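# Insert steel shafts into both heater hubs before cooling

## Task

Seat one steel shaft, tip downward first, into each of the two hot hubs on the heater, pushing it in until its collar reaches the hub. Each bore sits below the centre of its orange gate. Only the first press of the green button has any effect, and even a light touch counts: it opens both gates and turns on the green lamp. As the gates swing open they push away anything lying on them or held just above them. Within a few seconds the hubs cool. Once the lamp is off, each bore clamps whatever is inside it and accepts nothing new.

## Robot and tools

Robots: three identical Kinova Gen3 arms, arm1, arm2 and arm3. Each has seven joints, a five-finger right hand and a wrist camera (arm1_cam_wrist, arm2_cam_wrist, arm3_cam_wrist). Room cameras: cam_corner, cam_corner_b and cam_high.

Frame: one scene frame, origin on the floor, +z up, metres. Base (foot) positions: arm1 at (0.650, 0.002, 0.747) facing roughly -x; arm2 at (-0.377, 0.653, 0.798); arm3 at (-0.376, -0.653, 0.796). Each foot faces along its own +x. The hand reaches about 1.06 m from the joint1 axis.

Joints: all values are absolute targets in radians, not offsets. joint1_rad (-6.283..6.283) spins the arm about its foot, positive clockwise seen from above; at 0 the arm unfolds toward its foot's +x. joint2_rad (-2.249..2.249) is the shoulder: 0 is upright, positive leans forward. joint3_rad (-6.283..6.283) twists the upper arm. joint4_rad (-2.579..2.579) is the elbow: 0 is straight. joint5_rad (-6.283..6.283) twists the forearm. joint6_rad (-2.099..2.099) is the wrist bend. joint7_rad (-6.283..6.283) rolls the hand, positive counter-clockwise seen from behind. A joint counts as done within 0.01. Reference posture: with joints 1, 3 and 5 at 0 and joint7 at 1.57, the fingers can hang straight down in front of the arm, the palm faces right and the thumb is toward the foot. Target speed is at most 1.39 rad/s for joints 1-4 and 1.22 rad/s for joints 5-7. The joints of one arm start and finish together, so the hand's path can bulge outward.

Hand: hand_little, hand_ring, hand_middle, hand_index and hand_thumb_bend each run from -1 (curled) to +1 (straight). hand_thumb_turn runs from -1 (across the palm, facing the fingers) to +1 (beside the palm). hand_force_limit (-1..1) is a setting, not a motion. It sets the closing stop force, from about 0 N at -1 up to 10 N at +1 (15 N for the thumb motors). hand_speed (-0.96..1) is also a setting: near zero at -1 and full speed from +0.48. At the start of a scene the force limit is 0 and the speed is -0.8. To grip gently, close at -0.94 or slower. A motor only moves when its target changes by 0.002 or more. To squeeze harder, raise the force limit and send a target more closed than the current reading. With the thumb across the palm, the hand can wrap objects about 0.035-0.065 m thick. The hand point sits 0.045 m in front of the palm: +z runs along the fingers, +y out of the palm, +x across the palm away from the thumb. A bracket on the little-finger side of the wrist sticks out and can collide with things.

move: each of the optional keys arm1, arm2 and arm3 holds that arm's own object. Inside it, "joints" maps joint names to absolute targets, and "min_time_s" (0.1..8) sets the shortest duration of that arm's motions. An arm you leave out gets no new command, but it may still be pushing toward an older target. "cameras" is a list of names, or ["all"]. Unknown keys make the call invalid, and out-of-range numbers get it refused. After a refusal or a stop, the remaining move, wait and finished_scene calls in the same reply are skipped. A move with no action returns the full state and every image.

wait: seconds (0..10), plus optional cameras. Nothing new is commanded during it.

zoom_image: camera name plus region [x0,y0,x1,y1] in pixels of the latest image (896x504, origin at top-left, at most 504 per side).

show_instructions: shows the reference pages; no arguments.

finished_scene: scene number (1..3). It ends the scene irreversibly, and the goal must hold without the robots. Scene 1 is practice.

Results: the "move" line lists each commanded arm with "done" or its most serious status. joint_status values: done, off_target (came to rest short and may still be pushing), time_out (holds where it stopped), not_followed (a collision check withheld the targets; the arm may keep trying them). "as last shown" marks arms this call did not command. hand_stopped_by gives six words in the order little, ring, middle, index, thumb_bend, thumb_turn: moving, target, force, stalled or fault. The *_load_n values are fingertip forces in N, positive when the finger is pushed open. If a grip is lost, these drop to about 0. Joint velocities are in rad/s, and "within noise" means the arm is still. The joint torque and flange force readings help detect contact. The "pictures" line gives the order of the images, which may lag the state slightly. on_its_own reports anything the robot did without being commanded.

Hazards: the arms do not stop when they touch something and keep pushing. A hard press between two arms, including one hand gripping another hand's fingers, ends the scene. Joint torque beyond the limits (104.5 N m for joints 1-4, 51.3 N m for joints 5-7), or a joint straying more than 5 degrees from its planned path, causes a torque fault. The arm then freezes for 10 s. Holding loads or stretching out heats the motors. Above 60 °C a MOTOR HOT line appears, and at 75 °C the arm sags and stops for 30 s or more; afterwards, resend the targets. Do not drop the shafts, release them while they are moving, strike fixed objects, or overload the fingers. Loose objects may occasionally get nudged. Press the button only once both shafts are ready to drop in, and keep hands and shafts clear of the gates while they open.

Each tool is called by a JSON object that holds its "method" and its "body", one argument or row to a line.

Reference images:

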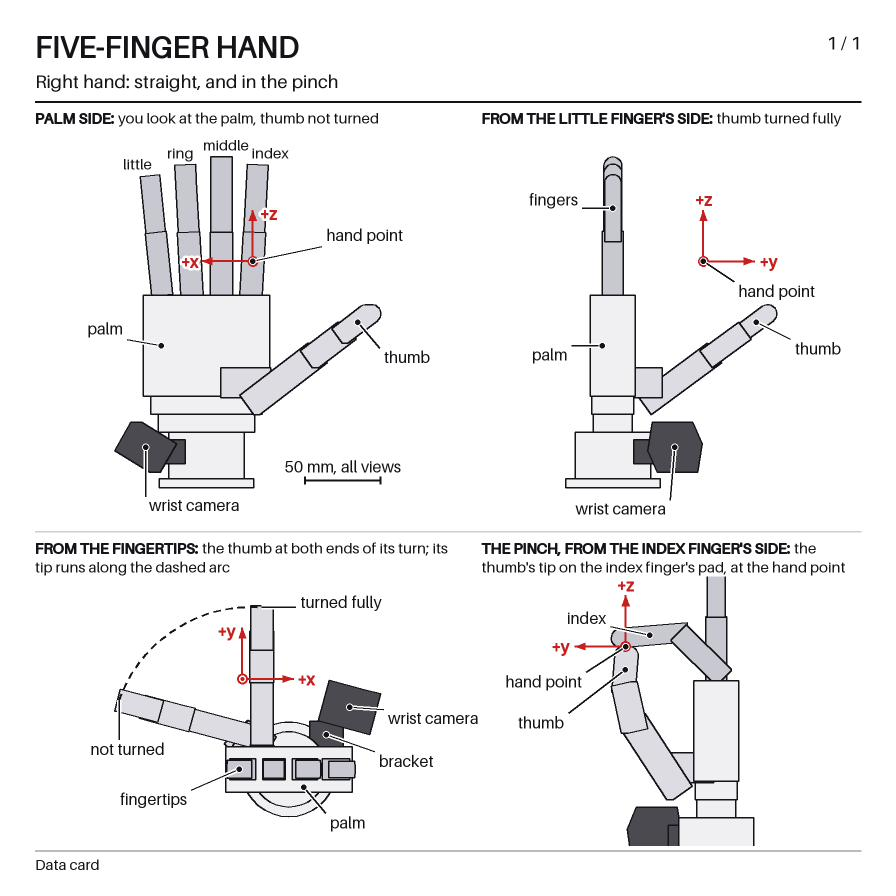

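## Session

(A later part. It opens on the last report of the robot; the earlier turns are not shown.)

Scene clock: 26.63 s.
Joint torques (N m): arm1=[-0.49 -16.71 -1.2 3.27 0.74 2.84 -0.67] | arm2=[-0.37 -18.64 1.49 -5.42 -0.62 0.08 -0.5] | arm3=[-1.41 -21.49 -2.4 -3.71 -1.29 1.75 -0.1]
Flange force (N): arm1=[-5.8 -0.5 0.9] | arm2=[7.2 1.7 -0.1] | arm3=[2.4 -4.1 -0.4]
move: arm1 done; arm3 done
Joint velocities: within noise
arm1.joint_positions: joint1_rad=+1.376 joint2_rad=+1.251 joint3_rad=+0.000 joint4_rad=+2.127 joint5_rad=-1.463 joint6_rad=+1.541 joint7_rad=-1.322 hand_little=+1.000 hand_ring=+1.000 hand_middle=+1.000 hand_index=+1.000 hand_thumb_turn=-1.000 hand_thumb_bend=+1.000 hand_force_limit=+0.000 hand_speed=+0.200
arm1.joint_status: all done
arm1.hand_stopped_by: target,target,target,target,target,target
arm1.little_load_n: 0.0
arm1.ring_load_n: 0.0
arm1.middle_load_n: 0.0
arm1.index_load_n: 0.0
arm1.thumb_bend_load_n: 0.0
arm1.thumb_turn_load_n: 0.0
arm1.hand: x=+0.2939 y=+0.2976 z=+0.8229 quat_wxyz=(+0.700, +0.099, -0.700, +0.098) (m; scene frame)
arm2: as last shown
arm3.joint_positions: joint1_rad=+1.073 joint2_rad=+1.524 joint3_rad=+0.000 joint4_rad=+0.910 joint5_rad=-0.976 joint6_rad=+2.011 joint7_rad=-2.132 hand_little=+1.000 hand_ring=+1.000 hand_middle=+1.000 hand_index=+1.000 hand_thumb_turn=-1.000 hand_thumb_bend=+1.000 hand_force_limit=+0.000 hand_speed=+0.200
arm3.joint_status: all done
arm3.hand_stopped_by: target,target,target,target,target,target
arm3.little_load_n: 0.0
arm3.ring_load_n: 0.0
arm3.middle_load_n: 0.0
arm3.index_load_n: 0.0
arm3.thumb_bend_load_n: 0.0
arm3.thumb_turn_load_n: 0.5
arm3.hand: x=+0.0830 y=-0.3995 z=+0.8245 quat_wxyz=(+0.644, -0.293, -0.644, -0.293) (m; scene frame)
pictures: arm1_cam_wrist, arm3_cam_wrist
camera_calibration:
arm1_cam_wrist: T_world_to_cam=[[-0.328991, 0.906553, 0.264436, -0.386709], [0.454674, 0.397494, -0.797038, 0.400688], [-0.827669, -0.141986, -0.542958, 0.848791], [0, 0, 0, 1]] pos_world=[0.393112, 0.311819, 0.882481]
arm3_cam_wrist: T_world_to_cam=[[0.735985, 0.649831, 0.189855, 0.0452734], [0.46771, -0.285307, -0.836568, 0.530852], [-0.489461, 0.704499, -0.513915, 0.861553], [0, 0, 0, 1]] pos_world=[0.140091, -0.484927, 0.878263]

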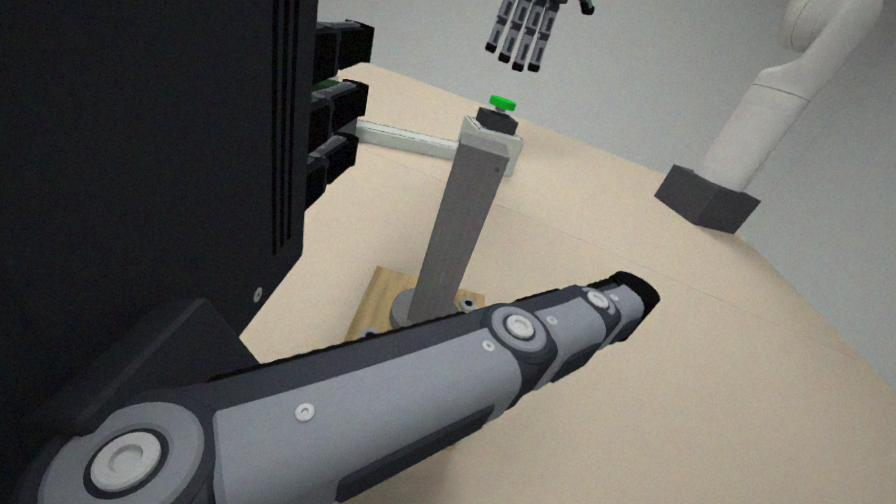

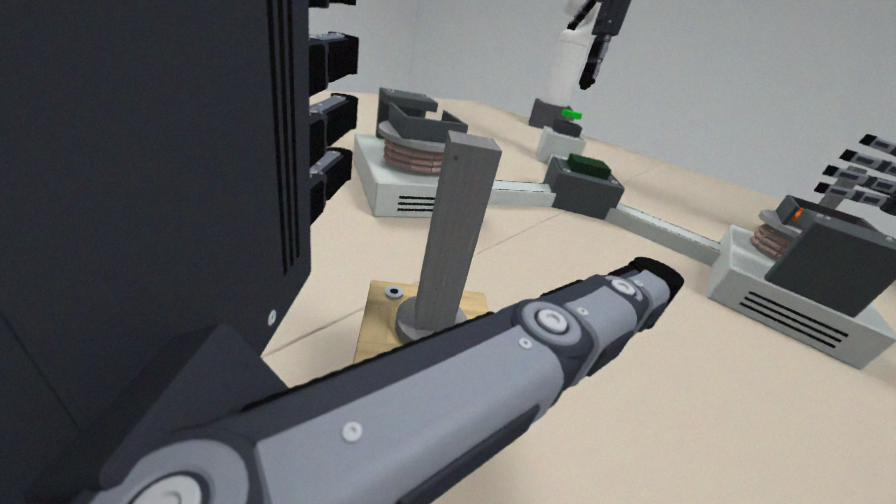

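{"method": "move", "body": {
  "arm1": {"joints": {"hand_speed": -0.5, "hand_force_limit": -0.7, "hand_index": 0.35, "hand_middle": 0.35, "hand_ring": 0.2, "hand_little": 0.2, "hand_thumb_bend": 0.02}},
  "arm3": {"joints": {"hand_speed": -0.5, "hand_force_limit": -0.7, "hand_index": 0.35, "hand_middle": 0.35, "hand_ring": 0.2, "hand_little": 0.2, "hand_thumb_bend": 0.02}},
  "cameras": []
}}

{"method": "move", "body": {
  "arm1": {"joints": {"hand_speed": -0.88, "hand_force_limit": -0.5, "hand_index": -0.3, "hand_middle": -0.3}},
  "arm3": {"joints": {"hand_speed": -0.88, "hand_force_limit": -0.5, "hand_index": -0.3, "hand_middle": -0.3}},
  "cameras": ["arm1_cam_wrist","arm3_cam_wrist"]
}}

Scene clock: 29.13 s.
Joint torques (N m): arm1=[-0.81 -16.64 -1.37 3.35 0.92 2.89 -0.62] | arm2=[-0.34 -18.64 1.49 -5.46 -0.65 0.05 -0.51] | arm3=[-1.42 -21.5 -2.42 -3.72 -1.25 1.77 -0.1]
Flange force (N): arm1=[-5.7 -0.2 0.5] | arm2=[7.1 1.7 -0.1] | arm3=[2.4 -4.1 -0.4]
move: arm1 done; arm3 done
Joint velocities: within noise
arm1.joint_positions: joint1_rad=+1.376 joint2_rad=+1.251 joint3_rad=+0.000 joint4_rad=+2.127 joint5_rad=-1.463 joint6_rad=+1.541 joint7_rad=-1.322 hand_little=+0.200 hand_ring=+0.200 hand_middle=+0.350 hand_index=+0.350 hand_thumb_turn=-1.000 hand_thumb_bend=+0.020 hand_force_limit=-0.700 hand_speed=-0.500
arm1.joint_status: all done
arm1.hand_stopped_by: target,target,target,target,target,target
arm1.little_load_n: 0.0
arm1.ring_load_n: 0.0
arm1.middle_load_n: -0.5
arm1.index_load_n: 0.0
arm1.thumb_bend_load_n: 0.5
arm1.thumb_turn_load_n: 0.5
arm1.hand: x=+0.2939 y=+0.2977 z=+0.8229 quat_wxyz=(+0.700, +0.099, -0.700, +0.098) (m; scene frame)
arm2: as last shown
arm2.index_load_n: 0.5
arm3.joint_positions: joint1_rad=+1.073 joint2_rad=+1.524 joint3_rad=+0.000 joint4_rad=+0.910 joint5_rad=-0.976 joint6_rad=+2.011 joint7_rad=-2.132 hand_little=+0.200 hand_ring=+0.200 hand_middle=+0.350 hand_index=+0.350 hand_thumb_turn=-1.000 hand_thumb_bend=+0.020 hand_force_limit=-0.700 hand_speed=-0.500
arm3.joint_status: all done
arm3.hand_stopped_by: target,target,target,target,target,target
arm3.little_load_n: 0.0
arm3.ring_load_n: 0.0
arm3.middle_load_n: 0.0
arm3.index_load_n: 0.0
arm3.thumb_bend_load_n: 0.0
arm3.thumb_turn_load_n: 0.5
arm3.hand: x=+0.0830 y=-0.3995 z=+0.8244 quat_wxyz=(+0.644, -0.293, -0.644, -0.293) (m; scene frame)
pictures: none
No camera images: "cameras" was empty.

Scene clock: 31.30 s.
Joint torques (N m): arm1=[-0.47 -16.87 -1.37 3.12 0.72 3.11 -0.58] | arm2=[-0.3 -18.72 1.49 -5.49 -0.66 0.12 -0.52] | arm3=[-1.5 -21.31 -2.38 -3.83 -1.38 1.39 -0.08]
Flange force (N): arm1=[-5.9 -0.9 0.9] | arm2=[7.1 1.6 0.2] | arm3=[3.1 -4.7 -0.7]
move: arm1 off_target; arm3 off_target
Joint velocities: within noise
arm1.joint_positions: joint1_rad=+1.376 joint2_rad=+1.251 joint3_rad=+0.000 joint4_rad=+2.127 joint5_rad=-1.463 joint6_rad=+1.541 joint7_rad=-1.322 hand_little=+0.200 hand_ring=+0.200 hand_middle=+0.040 hand_index=+0.050 hand_thumb_turn=-1.000 hand_thumb_bend=+0.022 hand_force_limit=-0.500 hand_speed=-0.880
arm1.joint_status: hand_middle off_target (ended at +0.040, target -0.300); hand_index off_target (ended at +0.050, target -0.300); the others done
arm1.hand_stopped_by: target,target,force,force,target,target
arm1.little_load_n: 0.0
arm1.ring_load_n: 0.0
arm1.middle_load_n: 4.5
arm1.index_load_n: 1.5
arm1.thumb_bend_load_n: 4.5
arm1.thumb_turn_load_n: 1.0
arm1.hand: x=+0.2939 y=+0.2976 z=+0.8229 quat_wxyz=(+0.700, +0.099, -0.700, +0.098) (m; scene frame)
arm2: as last shown
arm2.index_load_n: 0.0
arm3.joint_positions: joint1_rad=+1.073 joint2_rad=+1.524 joint3_rad=+0.000 joint4_rad=+0.910 joint5_rad=-0.976 joint6_rad=+2.011 joint7_rad=-2.132 hand_little=+0.200 hand_ring=+0.200 hand_middle=+0.040 hand_index=+0.040 hand_thumb_turn=-1.000 hand_thumb_bend=+0.022 hand_force_limit=-0.500 hand_speed=-0.880
arm3.joint_status: hand_middle off_target (ended at +0.040, target -0.300); hand_index off_target (ended at +0.040, target -0.300); the others done
arm3.hand_stopped_by: target,target,force,force,target,target
arm3.little_load_n: 0.0
arm3.ring_load_n: 0.0
arm3.middle_load_n: 4.0
arm3.index_load_n: 3.0
arm3.thumb_bend_load_n: 7.0
arm3.thumb_turn_load_n: 0.0
arm3.hand: x=+0.0829 y=-0.3995 z=+0.8244 quat_wxyz=(+0.644, -0.293, -0.644, -0.293) (m; scene frame)
pictures: arm1_cam_wrist, arm3_cam_wrist
camera_calibration:
arm1_cam_wrist: T_world_to_cam=[[-0.328991, 0.906553, 0.264436, -0.386709], [0.454674, 0.397494, -0.797038, 0.400688], [-0.827669, -0.141986, -0.542958, 0.848791], [0, 0, 0, 1]] pos_world=[0.393112, 0.311819, 0.882481]
arm3_cam_wrist: T_world_to_cam=[[0.73602, 0.64981, 0.189793, 0.0453314], [0.467656, -0.285355, -0.836583, 0.530765], [-0.489462, 0.704499, -0.513914, 0.861501], [0, 0, 0, 1]] pos_world=[0.140091, -0.484927, 0.878163]

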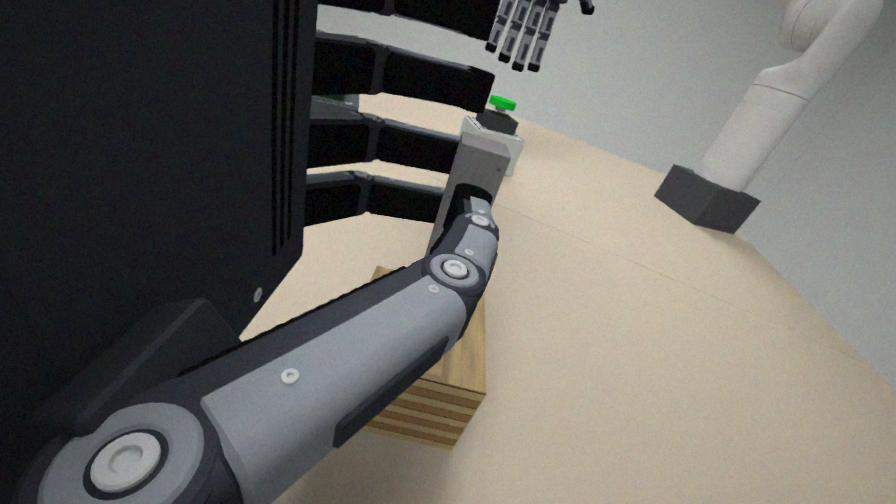

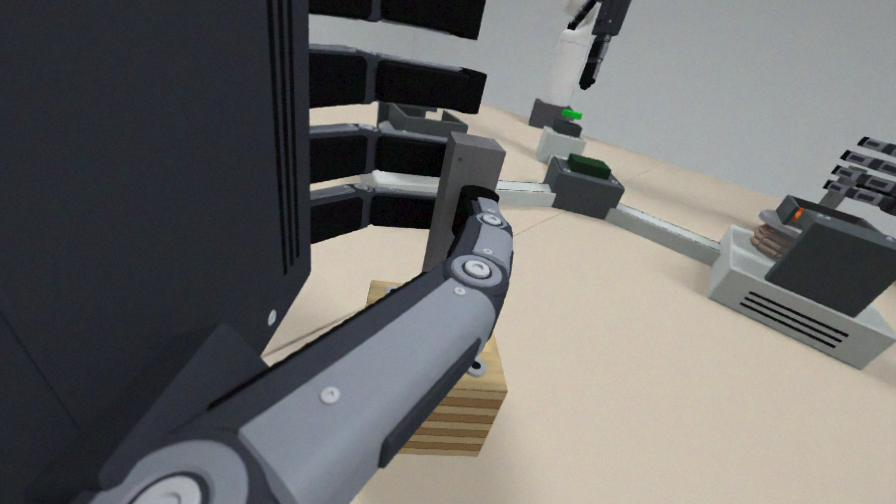

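{"method": "move", "body": {
  "arm1": {"joints": {"hand_index": -0.32}},
  "arm3": {"joints": {"hand_index": -0.32}},
  "cameras": []
}}

{"method": "move", "body": {
  "arm1": {"joints": {"hand_speed": -0.9, "hand_force_limit": 0.2, "hand_middle": -0.34, "hand_index": -0.34}},
  "arm3": {"joints": {"hand_speed": -0.9, "hand_force_limit": 0.2, "hand_middle": -0.34, "hand_index": -0.34}},
  "cameras": []
}}

Scene clock: 32.13 s.
Joint torques (N m): arm1=[-0.39 -17.15 -1.35 3.23 0.72 3.24 -0.49] | arm2=[-0.33 -18.62 1.46 -5.44 -0.58 0.1 -0.52] | arm3=[-1.51 -21.34 -2.39 -3.85 -1.4 1.41 -0.05]
Flange force (N): arm1=[-6.7 -0.5 1.1] | arm2=[7.1 1.7 -0.1] | arm3=[3.1 -4.7 -0.6]
move: arm1 off_target; arm3 off_target
Joint velocities: within noise
arm1.joint_positions: joint1_rad=+1.376 joint2_rad=+1.251 joint3_rad=+0.000 joint4_rad=+2.127 joint5_rad=-1.463 joint6_rad=+1.541 joint7_rad=-1.322 hand_little=+0.200 hand_ring=+0.200 hand_middle=+0.040 hand_index=+0.041 hand_thumb_turn=-1.000 hand_thumb_bend=+0.022 hand_force_limit=-0.500 hand_speed=-0.880
arm1.joint_status: hand_index off_target (ended at +0.041, target -0.320)
arm1.hand_stopped_by: target,target,force,force,target,target
arm1.little_load_n: 0.0
arm1.ring_load_n: 0.0
arm1.middle_load_n: 3.0
arm1.index_load_n: 4.0
arm1.thumb_bend_load_n: 6.0
arm1.thumb_turn_load_n: 1.0
arm1.hand: x=+0.2939 y=+0.2976 z=+0.8229 quat_wxyz=(+0.700, +0.099, -0.700, +0.098) (m; scene frame)
arm2: as last shown
arm3.joint_positions: joint1_rad=+1.073 joint2_rad=+1.524 joint3_rad=+0.000 joint4_rad=+0.910 joint5_rad=-0.976 joint6_rad=+2.011 joint7_rad=-2.132 hand_little=+0.200 hand_ring=+0.200 hand_middle=+0.040 hand_index=+0.040 hand_thumb_turn=-1.000 hand_thumb_bend=+0.022 hand_force_limit=-0.500 hand_speed=-0.880
arm3.joint_status: hand_index off_target (ended at +0.040, target -0.320)
arm3.hand_stopped_by: target,target,force,force,target,target
arm3.little_load_n: 0.0
arm3.ring_load_n: 0.0
arm3.middle_load_n: 4.0
arm3.index_load_n: 3.5
arm3.thumb_bend_load_n: 7.0
arm3.thumb_turn_load_n: 0.0
arm3.hand: x=+0.0829 y=-0.3995 z=+0.8244 quat_wxyz=(+0.644, -0.293, -0.644, -0.293) (m; scene frame)
pictures: none
No camera images: "cameras" was empty.

Scene clock: 32.57 s.
Joint torques (N m): arm1=[-0.45 -17.08 -1.49 3.06 0.66 3.21 -0.52] | arm2=[-0.31 -18.73 1.45 -5.5 -0.62 0.08 -0.49] | arm3=[-1.67 -21.11 -2.27 -3.99 -1.37 0.99 -0.1]
Flange force (N): arm1=[-6.3 -1.0 0.7] | arm2=[7.1 1.6 0.1] | arm3=[4.0 -5.5 -0.8]
move: arm1 off_target; arm3 off_target
Joint velocities: within noise
arm1.joint_positions: joint1_rad=+1.376 joint2_rad=+1.251 joint3_rad=+0.000 joint4_rad=+2.127 joint5_rad=-1.463 joint6_rad=+1.541 joint7_rad=-1.322 hand_little=+0.200 hand_ring=+0.200 hand_middle=+0.025 hand_index=+0.034 hand_thumb_turn=-1.000 hand_thumb_bend=+0.023 hand_force_limit=+0.200 hand_speed=-0.900
arm1.joint_status: hand_middle off_target (ended at +0.025, target -0.340); hand_index off_target (ended at +0.034, target -0.340); the others done
arm1.hand_stopped_by: target,target,force,force,target,target
arm1.little_load_n: 0.0
arm1.ring_load_n: 0.0
arm1.middle_load_n: 7.5
arm1.index_load_n: 4.5
arm1.thumb_bend_load_n: 9.5
arm1.thumb_turn_load_n: 1.5
arm1.hand: x=+0.2939 y=+0.2976 z=+0.8229 quat_wxyz=(+0.700, +0.099, -0.700, +0.098) (m; scene frame)
arm2: as last shown
arm2.index_load_n: -0.5
arm3.joint_positions: joint1_rad=+1.073 joint2_rad=+1.524 joint3_rad=+0.000 joint4_rad=+0.910 joint5_rad=-0.976 joint6_rad=+2.011 joint7_rad=-2.132 hand_little=+0.200 hand_ring=+0.200 hand_middle=+0.024 hand_index=+0.023 hand_thumb_turn=-1.000 hand_thumb_bend=+0.023 hand_force_limit=+0.200 hand_speed=-0.900
arm3.joint_status: hand_middle off_target (ended at +0.024, target -0.340); hand_index off_target (ended at +0.023, target -0.340); the others done
arm3.hand_stopped_by: target,target,force,force,target,target
arm3.little_load_n: 0.0
arm3.ring_load_n: 0.0
arm3.middle_load_n: 7.5
arm3.index_load_n: 6.5
arm3.thumb_bend_load_n: 11.5
arm3.thumb_turn_load_n: 0.5
arm3.hand: x=+0.0829 y=-0.3995 z=+0.8244 quat_wxyz=(+0.644, -0.293, -0.644, -0.293) (m; scene frame)
pictures: none
No camera images: "cameras" was empty.

{"method": "move", "body": {
  "arm1": {"joints": {"joint1_rad": 1.3755, "joint2_rad": 1.2038, "joint4_rad": 2.1534, "joint5_rad": -1.4623, "joint6_rad": 1.5429, "joint7_rad": -1.3432}, "min_time_s": 1.2},
  "arm3": {"joints": {"joint1_rad": 1.0731, "joint2_rad": 1.4882, "joint4_rad": 0.9427, "joint5_rad": -0.9772, "joint6_rad": 2.0130, "joint7_rad": -2.1350}, "min_time_s": 1.2},
  "cameras": ["arm3_cam_wrist"]
}}

Scene clock: 35.33 s.
Joint torques (N m): arm1=[-0.55 -17.58 -1.95 3.23 0.97 3.8 -0.43] | arm2=[-0.3 -18.72 1.47 -5.47 -0.64 0.07 -0.54] | arm3=[-1.28 -22.67 -3.12 -3.87 -1.79 2.48 0.06]
Flange force (N): arm1=[-8.6 -0.3 1.0] | arm2=[7.2 1.7 0.0] | arm3=[-0.2 -4.2 -0.1]
move: arm1 done; arm3 done
Joint velocities: within noise
arm1.joint_positions: joint1_rad=+1.375 joint2_rad=+1.204 joint3_rad=+0.000 joint4_rad=+2.153 joint5_rad=-1.462 joint6_rad=+1.543 joint7_rad=-1.343 hand_little=+0.200 hand_ring=+0.200 hand_middle=+0.025 hand_index=+0.034 hand_thumb_turn=-1.000 hand_thumb_bend=+0.023 hand_force_limit=+0.200 hand_speed=-0.900
arm1.joint_status: all done
arm1.hand_stopped_by: target,target,force,force,target,target
arm1.little_load_n: 0.5
arm1.ring_load_n: 0.0
arm1.middle_load_n: 7.5
arm1.index_load_n: 4.5
arm1.thumb_bend_load_n: 9.5
arm1.thumb_turn_load_n: 2.0
arm1.hand: x=+0.2939 y=+0.2976 z=+0.8400 quat_wxyz=(+0.700, +0.099, -0.701, +0.098) (m; scene frame)
arm2.joint_positions: joint1_rad=-0.074 joint2_rad=+0.580 joint3_rad=+0.000 joint4_rad=+1.568 joint5_rad=+0.000 joint6_rad=+0.994 joint7_rad=+1.571 hand_little=+1.000 hand_ring=+1.000 hand_middle=+1.000 hand_index=+1.000 hand_thumb_turn=+1.000 hand_thumb_bend=+1.000 hand_force_limit=+0.000 hand_speed=-0.800
arm2.joint_status: not commanded
arm2.hand_stopped_by: target,target,target,target,target,target
arm2.little_load_n: 0.0
arm2.ring_load_n: 0.0
arm2.middle_load_n: 0.0
arm2.index_load_n: 0.0
arm2.thumb_bend_load_n: 0.0
arm2.thumb_turn_load_n: 0.0
arm2.hand: x=-0.1976 y=+0.2153 z=+0.9351 quat_wxyz=(-0.006, +0.878, -0.479, -0.003) (m; scene frame)
arm3.joint_positions: joint1_rad=+1.073 joint2_rad=+1.488 joint3_rad=+0.000 joint4_rad=+0.943 joint5_rad=-0.977 joint6_rad=+2.013 joint7_rad=-2.135 hand_little=+0.200 hand_ring=+0.200 hand_middle=+0.024 hand_index=+0.023 hand_thumb_turn=-1.000 hand_thumb_bend=+0.023 hand_force_limit=+0.200 hand_speed=-0.900
arm3.joint_status: all done
arm3.hand_stopped_by: target,target,force,force,target,target
arm3.little_load_n: 0.0
arm3.ring_load_n: 0.0
arm3.middle_load_n: 6.5
arm3.index_load_n: 6.0
arm3.thumb_bend_load_n: 12.0
arm3.thumb_turn_load_n: 1.0
arm3.hand: x=+0.0830 y=-0.3994 z=+0.8404 quat_wxyz=(+0.644, -0.293, -0.644, -0.293) (m; scene frame)
pictures: arm3_cam_wrist
camera_calibration:
arm3_cam_wrist: T_world_to_cam=[[0.73602, 0.64981, 0.189793, 0.0421562], [0.467656, -0.285355, -0.836583, 0.544132], [-0.489462, 0.704499, -0.513914, 0.869702], [0, 0, 0, 1]] pos_world=[0.140191, -0.484827, 0.894163]

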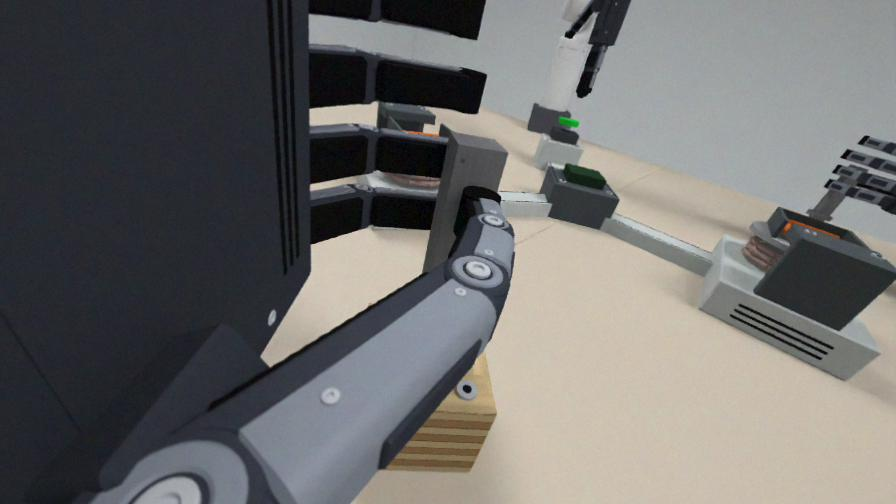

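{"method": "move", "body": {
  "arm1": {"joints": {"joint1_rad": 1.3754, "joint2_rad": 1.1553, "joint4_rad": 2.1773, "joint5_rad": -1.4618, "joint6_rad": 1.5456, "joint7_rad": -1.3676}, "min_time_s": 0.9},
  "arm3": {"joints": {"joint1_rad": 1.0731, "joint2_rad": 1.4515, "joint4_rad": 0.9734, "joint5_rad": -0.9796, "joint6_rad": 2.0164, "joint7_rad": -2.1405}, "min_time_s": 0.9},
  "cameras": []
}}

{"method": "move", "body": {
  "arm1": {"joints": {"joint1_rad": 1.3752, "joint2_rad": 1.1054, "joint4_rad": 2.1990, "joint5_rad": -1.4613, "joint6_rad": 1.5487, "joint7_rad": -1.3956}, "min_time_s": 0.9},
  "arm3": {"joints": {"joint1_rad": 1.0731, "joint2_rad": 1.4144, "joint4_rad": 1.0020, "joint5_rad": -0.9830, "joint6_rad": 2.0212, "joint7_rad": -2.1484}, "min_time_s": 0.9},
  "cameras": []
}}

{"method": "move", "body": {
  "arm1": {"joints": {"joint1_rad": 1.3747, "joint2_rad": 0.8802, "joint4_rad": 2.2625, "joint5_rad": -1.4597, "joint6_rad": 1.5666, "joint7_rad": -1.5563}, "min_time_s": 1.5},
  "arm3": {"joints": {"joint1_rad": 1.0732, "joint2_rad": 1.2626, "joint4_rad": 1.0925, "joint5_rad": -1.0088, "joint6_rad": 2.0545, "joint7_rad": -2.2058}, "min_time_s": 1.5},
  "cameras": ["arm1_cam_wrist","arm3_cam_wrist","cam_corner"]
}}

{"method": "zoom_image", "body": {
  "camera": "arm1_cam_wrist",
  "region": [400, 100, 560, 220]
}}

{"method": "zoom_image", "body": {
  "camera": "arm3_cam_wrist",
  "region": [400, 100, 560, 220]
}}

Scene clock: 37.30 s.
Joint torques (N m): arm1=[-0.54 -17.44 -1.94 3.1 0.85 3.78 -0.49] | arm2=[-0.34 -18.71 1.53 -5.43 -0.63 0.07 -0.55] | arm3=[-1.34 -22.59 -3.1 -3.83 -1.76 2.47 0.06]
Flange force (N): arm1=[-8.9 -0.1 0.8] | arm2=[7.4 1.8 -0.1] | arm3=[-0.3 -3.8 -0.5]
move: arm1 done; arm3 done
Joint velocities: within noise
arm1.joint_positions: joint1_rad=+1.375 joint2_rad=+1.155 joint3_rad=+0.000 joint4_rad=+2.177 joint5_rad=-1.462 joint6_rad=+1.546 joint7_rad=-1.368 hand_little=+0.200 hand_ring=+0.200 hand_middle=+0.025 hand_index=+0.034 hand_thumb_turn=-1.000 hand_thumb_bend=+0.023 hand_force_limit=+0.200 hand_speed=-0.900
arm1.joint_status: all done
arm1.hand_stopped_by: target,target,force,force,target,target
arm1.little_load_n: 0.0
arm1.ring_load_n: 0.0
arm1.middle_load_n: 7.5
arm1.index_load_n: 4.5
arm1.thumb_bend_load_n: 9.5
arm1.thumb_turn_load_n: 2.0
arm1.hand: x=+0.2939 y=+0.2976 z=+0.8573 quat_wxyz=(+0.700, +0.099, -0.701, +0.098) (m; scene frame)
arm2: as last shown
arm2.little_load_n: 0.5
arm3.joint_positions: joint1_rad=+1.073 joint2_rad=+1.452 joint3_rad=+0.000 joint4_rad=+0.973 joint5_rad=-0.980 joint6_rad=+2.016 joint7_rad=-2.140 hand_little=+0.200 hand_ring=+0.200 hand_middle=+0.024 hand_index=+0.023 hand_thumb_turn=-1.000 hand_thumb_bend=+0.023 hand_force_limit=+0.200 hand_speed=-0.900
arm3.joint_status: all done
arm3.hand_stopped_by: target,target,force,force,target,target
arm3.little_load_n: 0.0
arm3.ring_load_n: 0.0
arm3.middle_load_n: 6.5
arm3.index_load_n: 5.5
arm3.thumb_bend_load_n: 12.0
arm3.thumb_turn_load_n: 1.0
arm3.hand: x=+0.0830 y=-0.3994 z=+0.8570 quat_wxyz=(+0.644, -0.293, -0.644, -0.293) (m; scene frame)
pictures: none
No camera images: "cameras" was empty.

Scene clock: 38.50 s.
Joint torques (N m): arm1=[-0.54 -17.15 -1.77 2.8 0.79 3.87 -0.45] | arm2=[-0.34 -18.72 1.48 -5.48 -0.63 0.08 -0.5] | arm3=[-1.4 -22.54 -3.12 -3.87 -1.79 2.47 0.07]
Flange force (N): arm1=[-8.5 0.0 1.1] | arm2=[7.2 1.7 0.0] | arm3=[-0.4 -3.8 -0.6]
move: arm1 done; arm3 done
Joint velocities: within noise
arm1.joint_positions: joint1_rad=+1.375 joint2_rad=+1.105 joint3_rad=+0.000 joint4_rad=+2.199 joint5_rad=-1.461 joint6_rad=+1.549 joint7_rad=-1.396 hand_little=+0.200 hand_ring=+0.200 hand_middle=+0.025 hand_index=+0.034 hand_thumb_turn=-1.000 hand_thumb_bend=+0.023 hand_force_limit=+0.200 hand_speed=-0.900
arm1.joint_status: all done
arm1.hand_stopped_by: target,target,force,force,target,target
arm1.little_load_n: 0.0
arm1.ring_load_n: 0.0
arm1.middle_load_n: 7.5
arm1.index_load_n: 4.5
arm1.thumb_bend_load_n: 9.5
arm1.thumb_turn_load_n: 2.0
arm1.hand: x=+0.2938 y=+0.2976 z=+0.8747 quat_wxyz=(+0.700, +0.099, -0.701, +0.098) (m; scene frame)
arm2: as last shown
arm2.little_load_n: 0.0
arm2.thumb_bend_load_n: -0.5
arm3.joint_positions: joint1_rad=+1.073 joint2_rad=+1.414 joint3_rad=+0.000 joint4_rad=+1.002 joint5_rad=-0.983 joint6_rad=+2.021 joint7_rad=-2.148 hand_little=+0.200 hand_ring=+0.200 hand_middle=+0.024 hand_index=+0.023 hand_thumb_turn=-1.000 hand_thumb_bend=+0.023 hand_force_limit=+0.200 hand_speed=-0.900
arm3.joint_status: all done
arm3.hand_stopped_by: target,target,force,force,target,target
arm3.little_load_n: 0.0
arm3.ring_load_n: 0.0
arm3.middle_load_n: 7.0
arm3.index_load_n: 6.0
arm3.thumb_bend_load_n: 12.0
arm3.thumb_turn_load_n: 1.0
arm3.hand: x=+0.0830 y=-0.3994 z=+0.8742 quat_wxyz=(+0.644, -0.293, -0.644, -0.293) (m; scene frame)
pictures: none
No camera images: "cameras" was empty.

Scene clock: 40.33 s.
Joint torques (N m): arm1=[-0.55 -16.17 -1.55 1.35 0.22 3.88 -0.54] | arm2=[-0.29 -18.66 1.56 -5.49 -0.66 0.14 -0.55] | arm3=[-1.38 -22.28 -3.05 -4.29 -1.87 2.4 0.06]
Flange force (N): arm1=[-8.7 0.6 0.6] | arm2=[6.9 1.7 0.1] | arm3=[-0.7 -3.8 -0.4]
move: arm1 done; arm3 done
Joint velocities: within noise
arm1.joint_positions: joint1_rad=+1.375 joint2_rad=+0.880 joint3_rad=+0.000 joint4_rad=+2.262 joint5_rad=-1.460 joint6_rad=+1.567 joint7_rad=-1.556 hand_little=+0.200 hand_ring=+0.200 hand_middle=+0.025 hand_index=+0.034 hand_thumb_turn=-1.000 hand_thumb_bend=+0.023 hand_force_limit=+0.200 hand_speed=-0.900
arm1.joint_status: all done
arm1.hand_stopped_by: target,target,force,force,target,target
arm1.little_load_n: 0.0
arm1.ring_load_n: 0.0
arm1.middle_load_n: 7.5
arm1.index_load_n: 4.5
arm1.thumb_bend_load_n: 10.0
arm1.thumb_turn_load_n: 2.0
arm1.hand: x=+0.2938 y=+0.2975 z=+0.9497 quat_wxyz=(+0.700, +0.099, -0.701, +0.098) (m; scene frame)
arm2: as last shown
arm2.thumb_bend_load_n: 0.0
arm3.joint_positions: joint1_rad=+1.073 joint2_rad=+1.263 joint3_rad=+0.000 joint4_rad=+1.092 joint5_rad=-1.009 joint6_rad=+2.054 joint7_rad=-2.206 hand_little=+0.200 hand_ring=+0.200 hand_middle=+0.024 hand_index=+0.023 hand_thumb_turn=-1.000 hand_thumb_bend=+0.023 hand_force_limit=+0.200 hand_speed=-0.900
arm3.joint_status: all done
arm3.hand_stopped_by: target,target,force,force,target,target
arm3.little_load_n: 0.0
arm3.ring_load_n: 0.0
arm3.middle_load_n: 6.5
arm3.index_load_n: 5.5
arm3.thumb_bend_load_n: 12.0
arm3.thumb_turn_load_n: 1.0
arm3.hand: x=+0.0830 y=-0.3994 z=+0.9495 quat_wxyz=(+0.644, -0.293, -0.644, -0.293) (m; scene frame)
pictures: arm1_cam_wrist, arm3_cam_wrist, cam_corner
camera_calibration:
arm1_cam_wrist: T_world_to_cam=[[-0.329015, 0.906551, 0.264414, -0.420117], [0.454713, 0.397495, -0.797015, 0.501752], [-0.827638, -0.141998, -0.543003, 0.91766], [0, 0, 0, 1]] pos_world=[0.393112, 0.311719, 1.00928]
arm3_cam_wrist: T_world_to_cam=[[0.736032, 0.649739, 0.189991, 0.0212151], [0.467727, -0.285219, -0.836589, 0.635466], [-0.489376, 0.70462, -0.513831, 0.925733], [0, 0, 0, 1]] pos_world=[0.140191, -0.484827, 1.00326]

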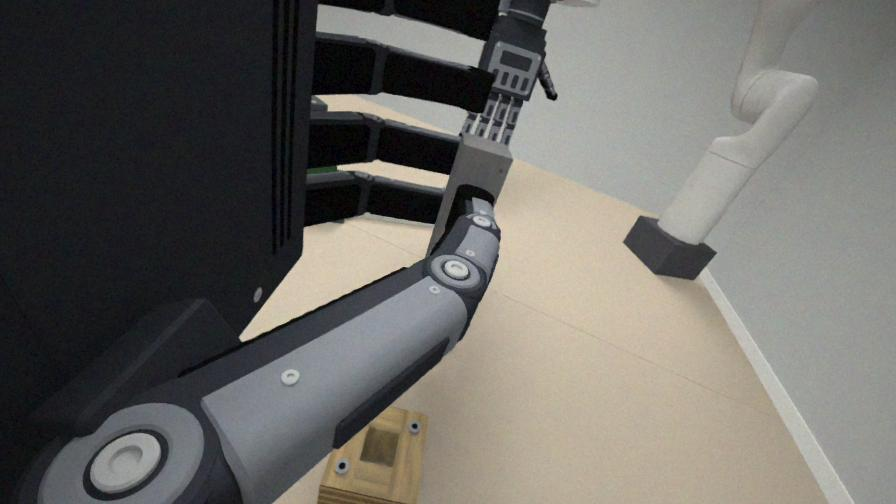

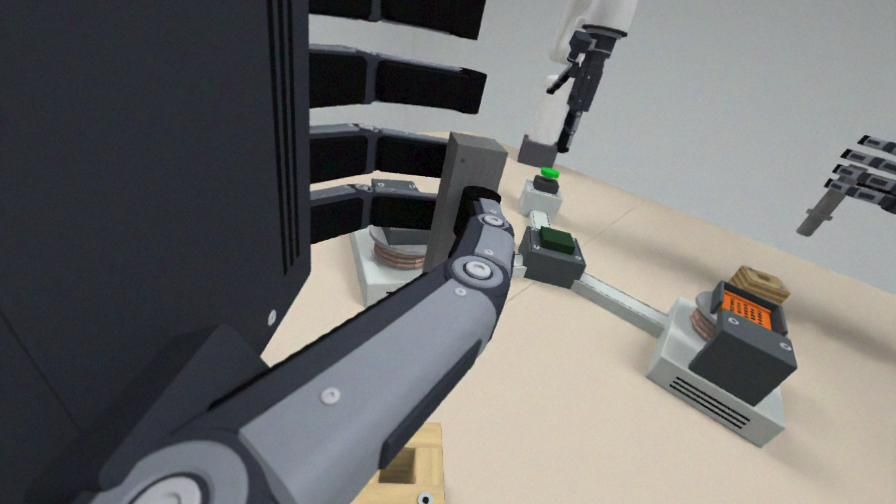

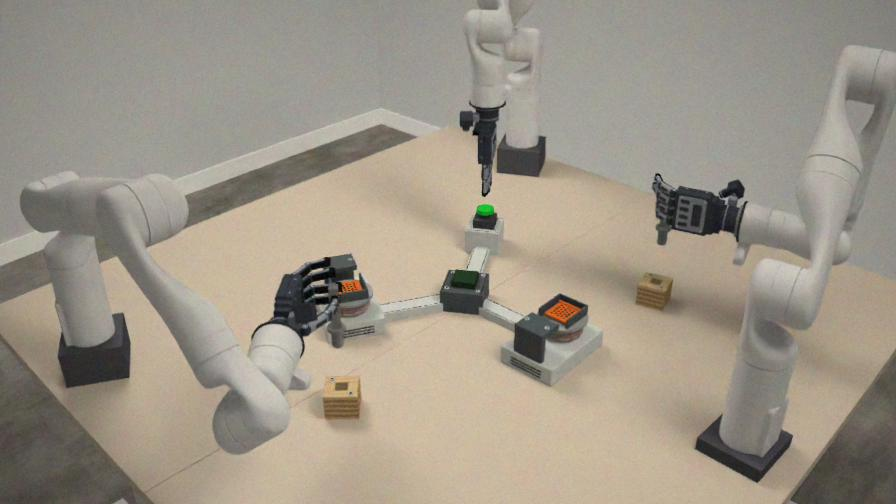

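Scaled by 3.150.

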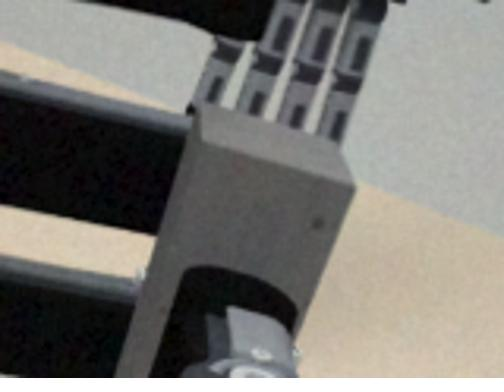

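Scaled by 3.150.

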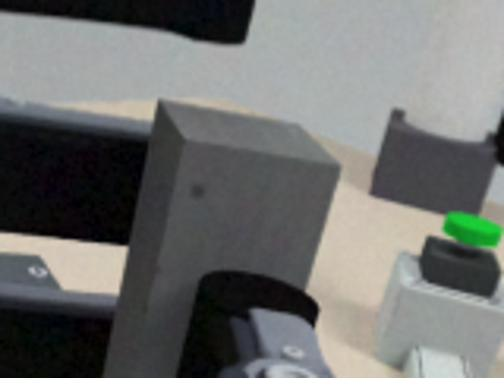

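{"method": "move", "body": {
  "arm1": {"joints": {"joint1_rad": 0.8491, "joint2_rad": 0.8819, "joint4_rad": 2.2331, "joint5_rad": -1.2172, "joint6_rad": 1.5678, "joint7_rad": -1.5889}, "min_time_s": 2},
  "arm3": {"joints": {"joint1_rad": 0.85, "joint2_rad": 1.05, "joint4_rad": 1.667, "joint5_rad": -1.35, "joint6_rad": 1.82, "joint7_rad": -1.82}, "min_time_s": 1.6},
  "cameras": ["cam_high"]
}}

{"method": "zoom_image", "body": {
  "camera": "cam_high",
  "region": [374, 297, 424, 347]
}}

{"method": "move", "body": {
  "arm3": {"joints": {"joint1_rad": 0.6275, "joint2_rad": 1.0355, "joint4_rad": 2.2419, "joint5_rad": -1.6944, "joint6_rad": 1.5854, "joint7_rad": -1.4274}, "min_time_s": 1.6},
  "cameras": ["cam_corner","cam_corner_b","cam_high"]
}}

Scene clock: 46.97 s.
Joint torques (N m): arm1=[-0.7 -15.64 -1.37 1.86 0.11 3.94 -0.44] | arm2=[-0.3 -18.69 1.52 -5.47 -0.64 0.06 -0.51] | arm3=[-1.42 -19.42 -3.44 -2.91 -1.37 2.73 0.13]
Flange force (N): arm1=[-8.7 0.7 0.3] | arm2=[7.2 1.6 0.0] | arm3=[-0.1 -2.3 -3.0]
move: arm1 done; arm3 done
Joint velocities: within noise
arm1.joint_positions: joint1_rad=+0.849 joint2_rad=+0.882 joint3_rad=+0.000 joint4_rad=+2.233 joint5_rad=-1.217 joint6_rad=+1.568 joint7_rad=-1.589 hand_little=+0.200 hand_ring=+0.200 hand_middle=+0.025 hand_index=+0.034 hand_thumb_turn=-1.000 hand_thumb_bend=+0.023 hand_force_limit=+0.200 hand_speed=-0.900
arm1.joint_status: all done
arm1.hand_stopped_by: target,target,force,force,target,target
arm1.little_load_n: 0.0
arm1.ring_load_n: 0.0
arm1.middle_load_n: 7.5
arm1.index_load_n: 4.5
arm1.thumb_bend_load_n: 9.5
arm1.thumb_turn_load_n: 2.0
arm1.hand: x=+0.2428 y=+0.0281 z=+0.9498 quat_wxyz=(+0.612, +0.354, -0.613, +0.353) (m; scene frame)
arm2: as last shown
arm3.joint_positions: joint1_rad=+0.850 joint2_rad=+1.050 joint3_rad=+0.000 joint4_rad=+1.667 joint5_rad=-1.350 joint6_rad=+1.820 joint7_rad=-1.820 hand_little=+0.200 hand_ring=+0.200 hand_middle=+0.024 hand_index=+0.023 hand_thumb_turn=-1.000 hand_thumb_bend=+0.023 hand_force_limit=+0.200 hand_speed=-0.900
arm3.joint_status: all done
arm3.hand_stopped_by: target,target,force,force,target,target
arm3.little_load_n: 0.0
arm3.ring_load_n: 0.0
arm3.middle_load_n: 7.0
arm3.index_load_n: 5.5
arm3.thumb_bend_load_n: 12.0
arm3.thumb_turn_load_n: 1.0
arm3.hand: x=+0.0111 y=-0.2590 z=+1.0236 quat_wxyz=(+0.620, -0.283, -0.591, -0.431) (m; scene frame)
pictures: cam_high

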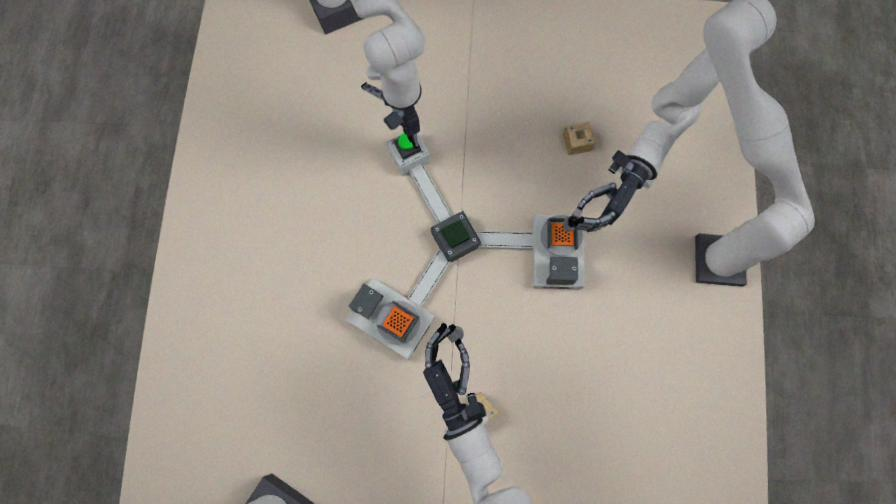

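Scaled by 10.080.

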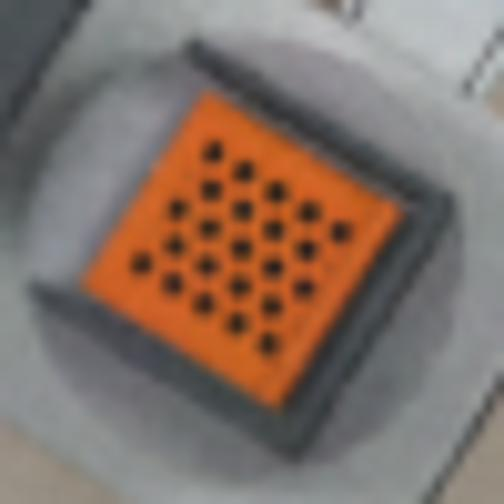

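Scene clock: 48.90 s.
Joint torques (N m): arm1=[-0.65 -15.59 -1.4 1.82 0.1 3.89 -0.45] | arm2=[-0.35 -18.7 1.47 -5.45 -0.65 0.1 -0.55] | arm3=[-1.43 -15.94 -3.49 0.6 0.42 2.92 0.08]
Flange force (N): arm1=[-8.5 0.7 0.4] | arm2=[7.2 1.8 0.0] | arm3=[-0.9 0.1 -4.7]
move: arm3 done
Joint velocities: within noise
arm1, arm2: as last shown
arm2.little_load_n: 0.5
arm3.joint_positions: joint1_rad=+0.627 joint2_rad=+1.035 joint3_rad=+0.000 joint4_rad=+2.242 joint5_rad=-1.694 joint6_rad=+1.585 joint7_rad=-1.427 hand_little=+0.200 hand_ring=+0.200 hand_middle=+0.024 hand_index=+0.023 hand_thumb_turn=-1.000 hand_thumb_bend=+0.023 hand_force_limit=+0.200 hand_speed=-0.900
arm3.joint_status: all done
arm3.hand_stopped_by: target,target,force,force,target,target
arm3.little_load_n: 0.0
arm3.ring_load_n: 0.0
arm3.middle_load_n: 7.0
arm3.index_load_n: 5.5
arm3.thumb_bend_load_n: 12.0
arm3.thumb_turn_load_n: 1.5
arm3.hand: x=-0.1169 y=-0.2143 z=+0.9501 quat_wxyz=(+0.572, -0.416, -0.572, -0.415) (m; scene frame)
pictures: cam_corner, cam_corner_b, cam_high

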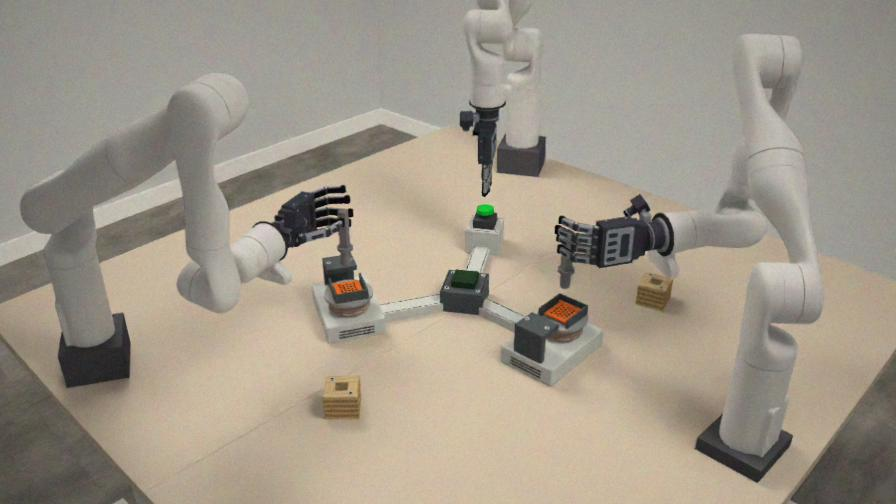

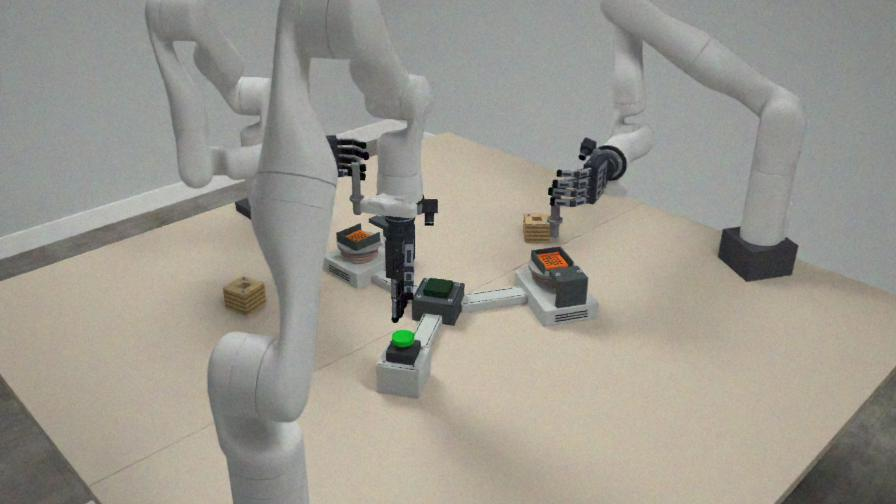

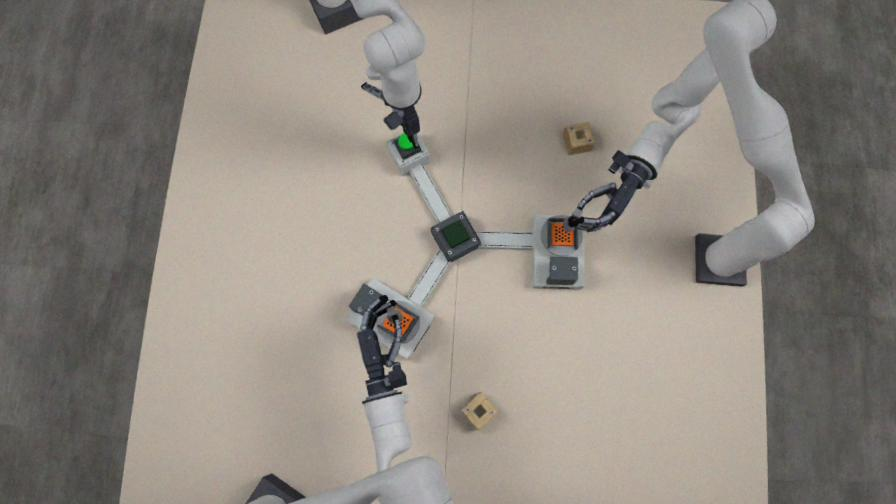

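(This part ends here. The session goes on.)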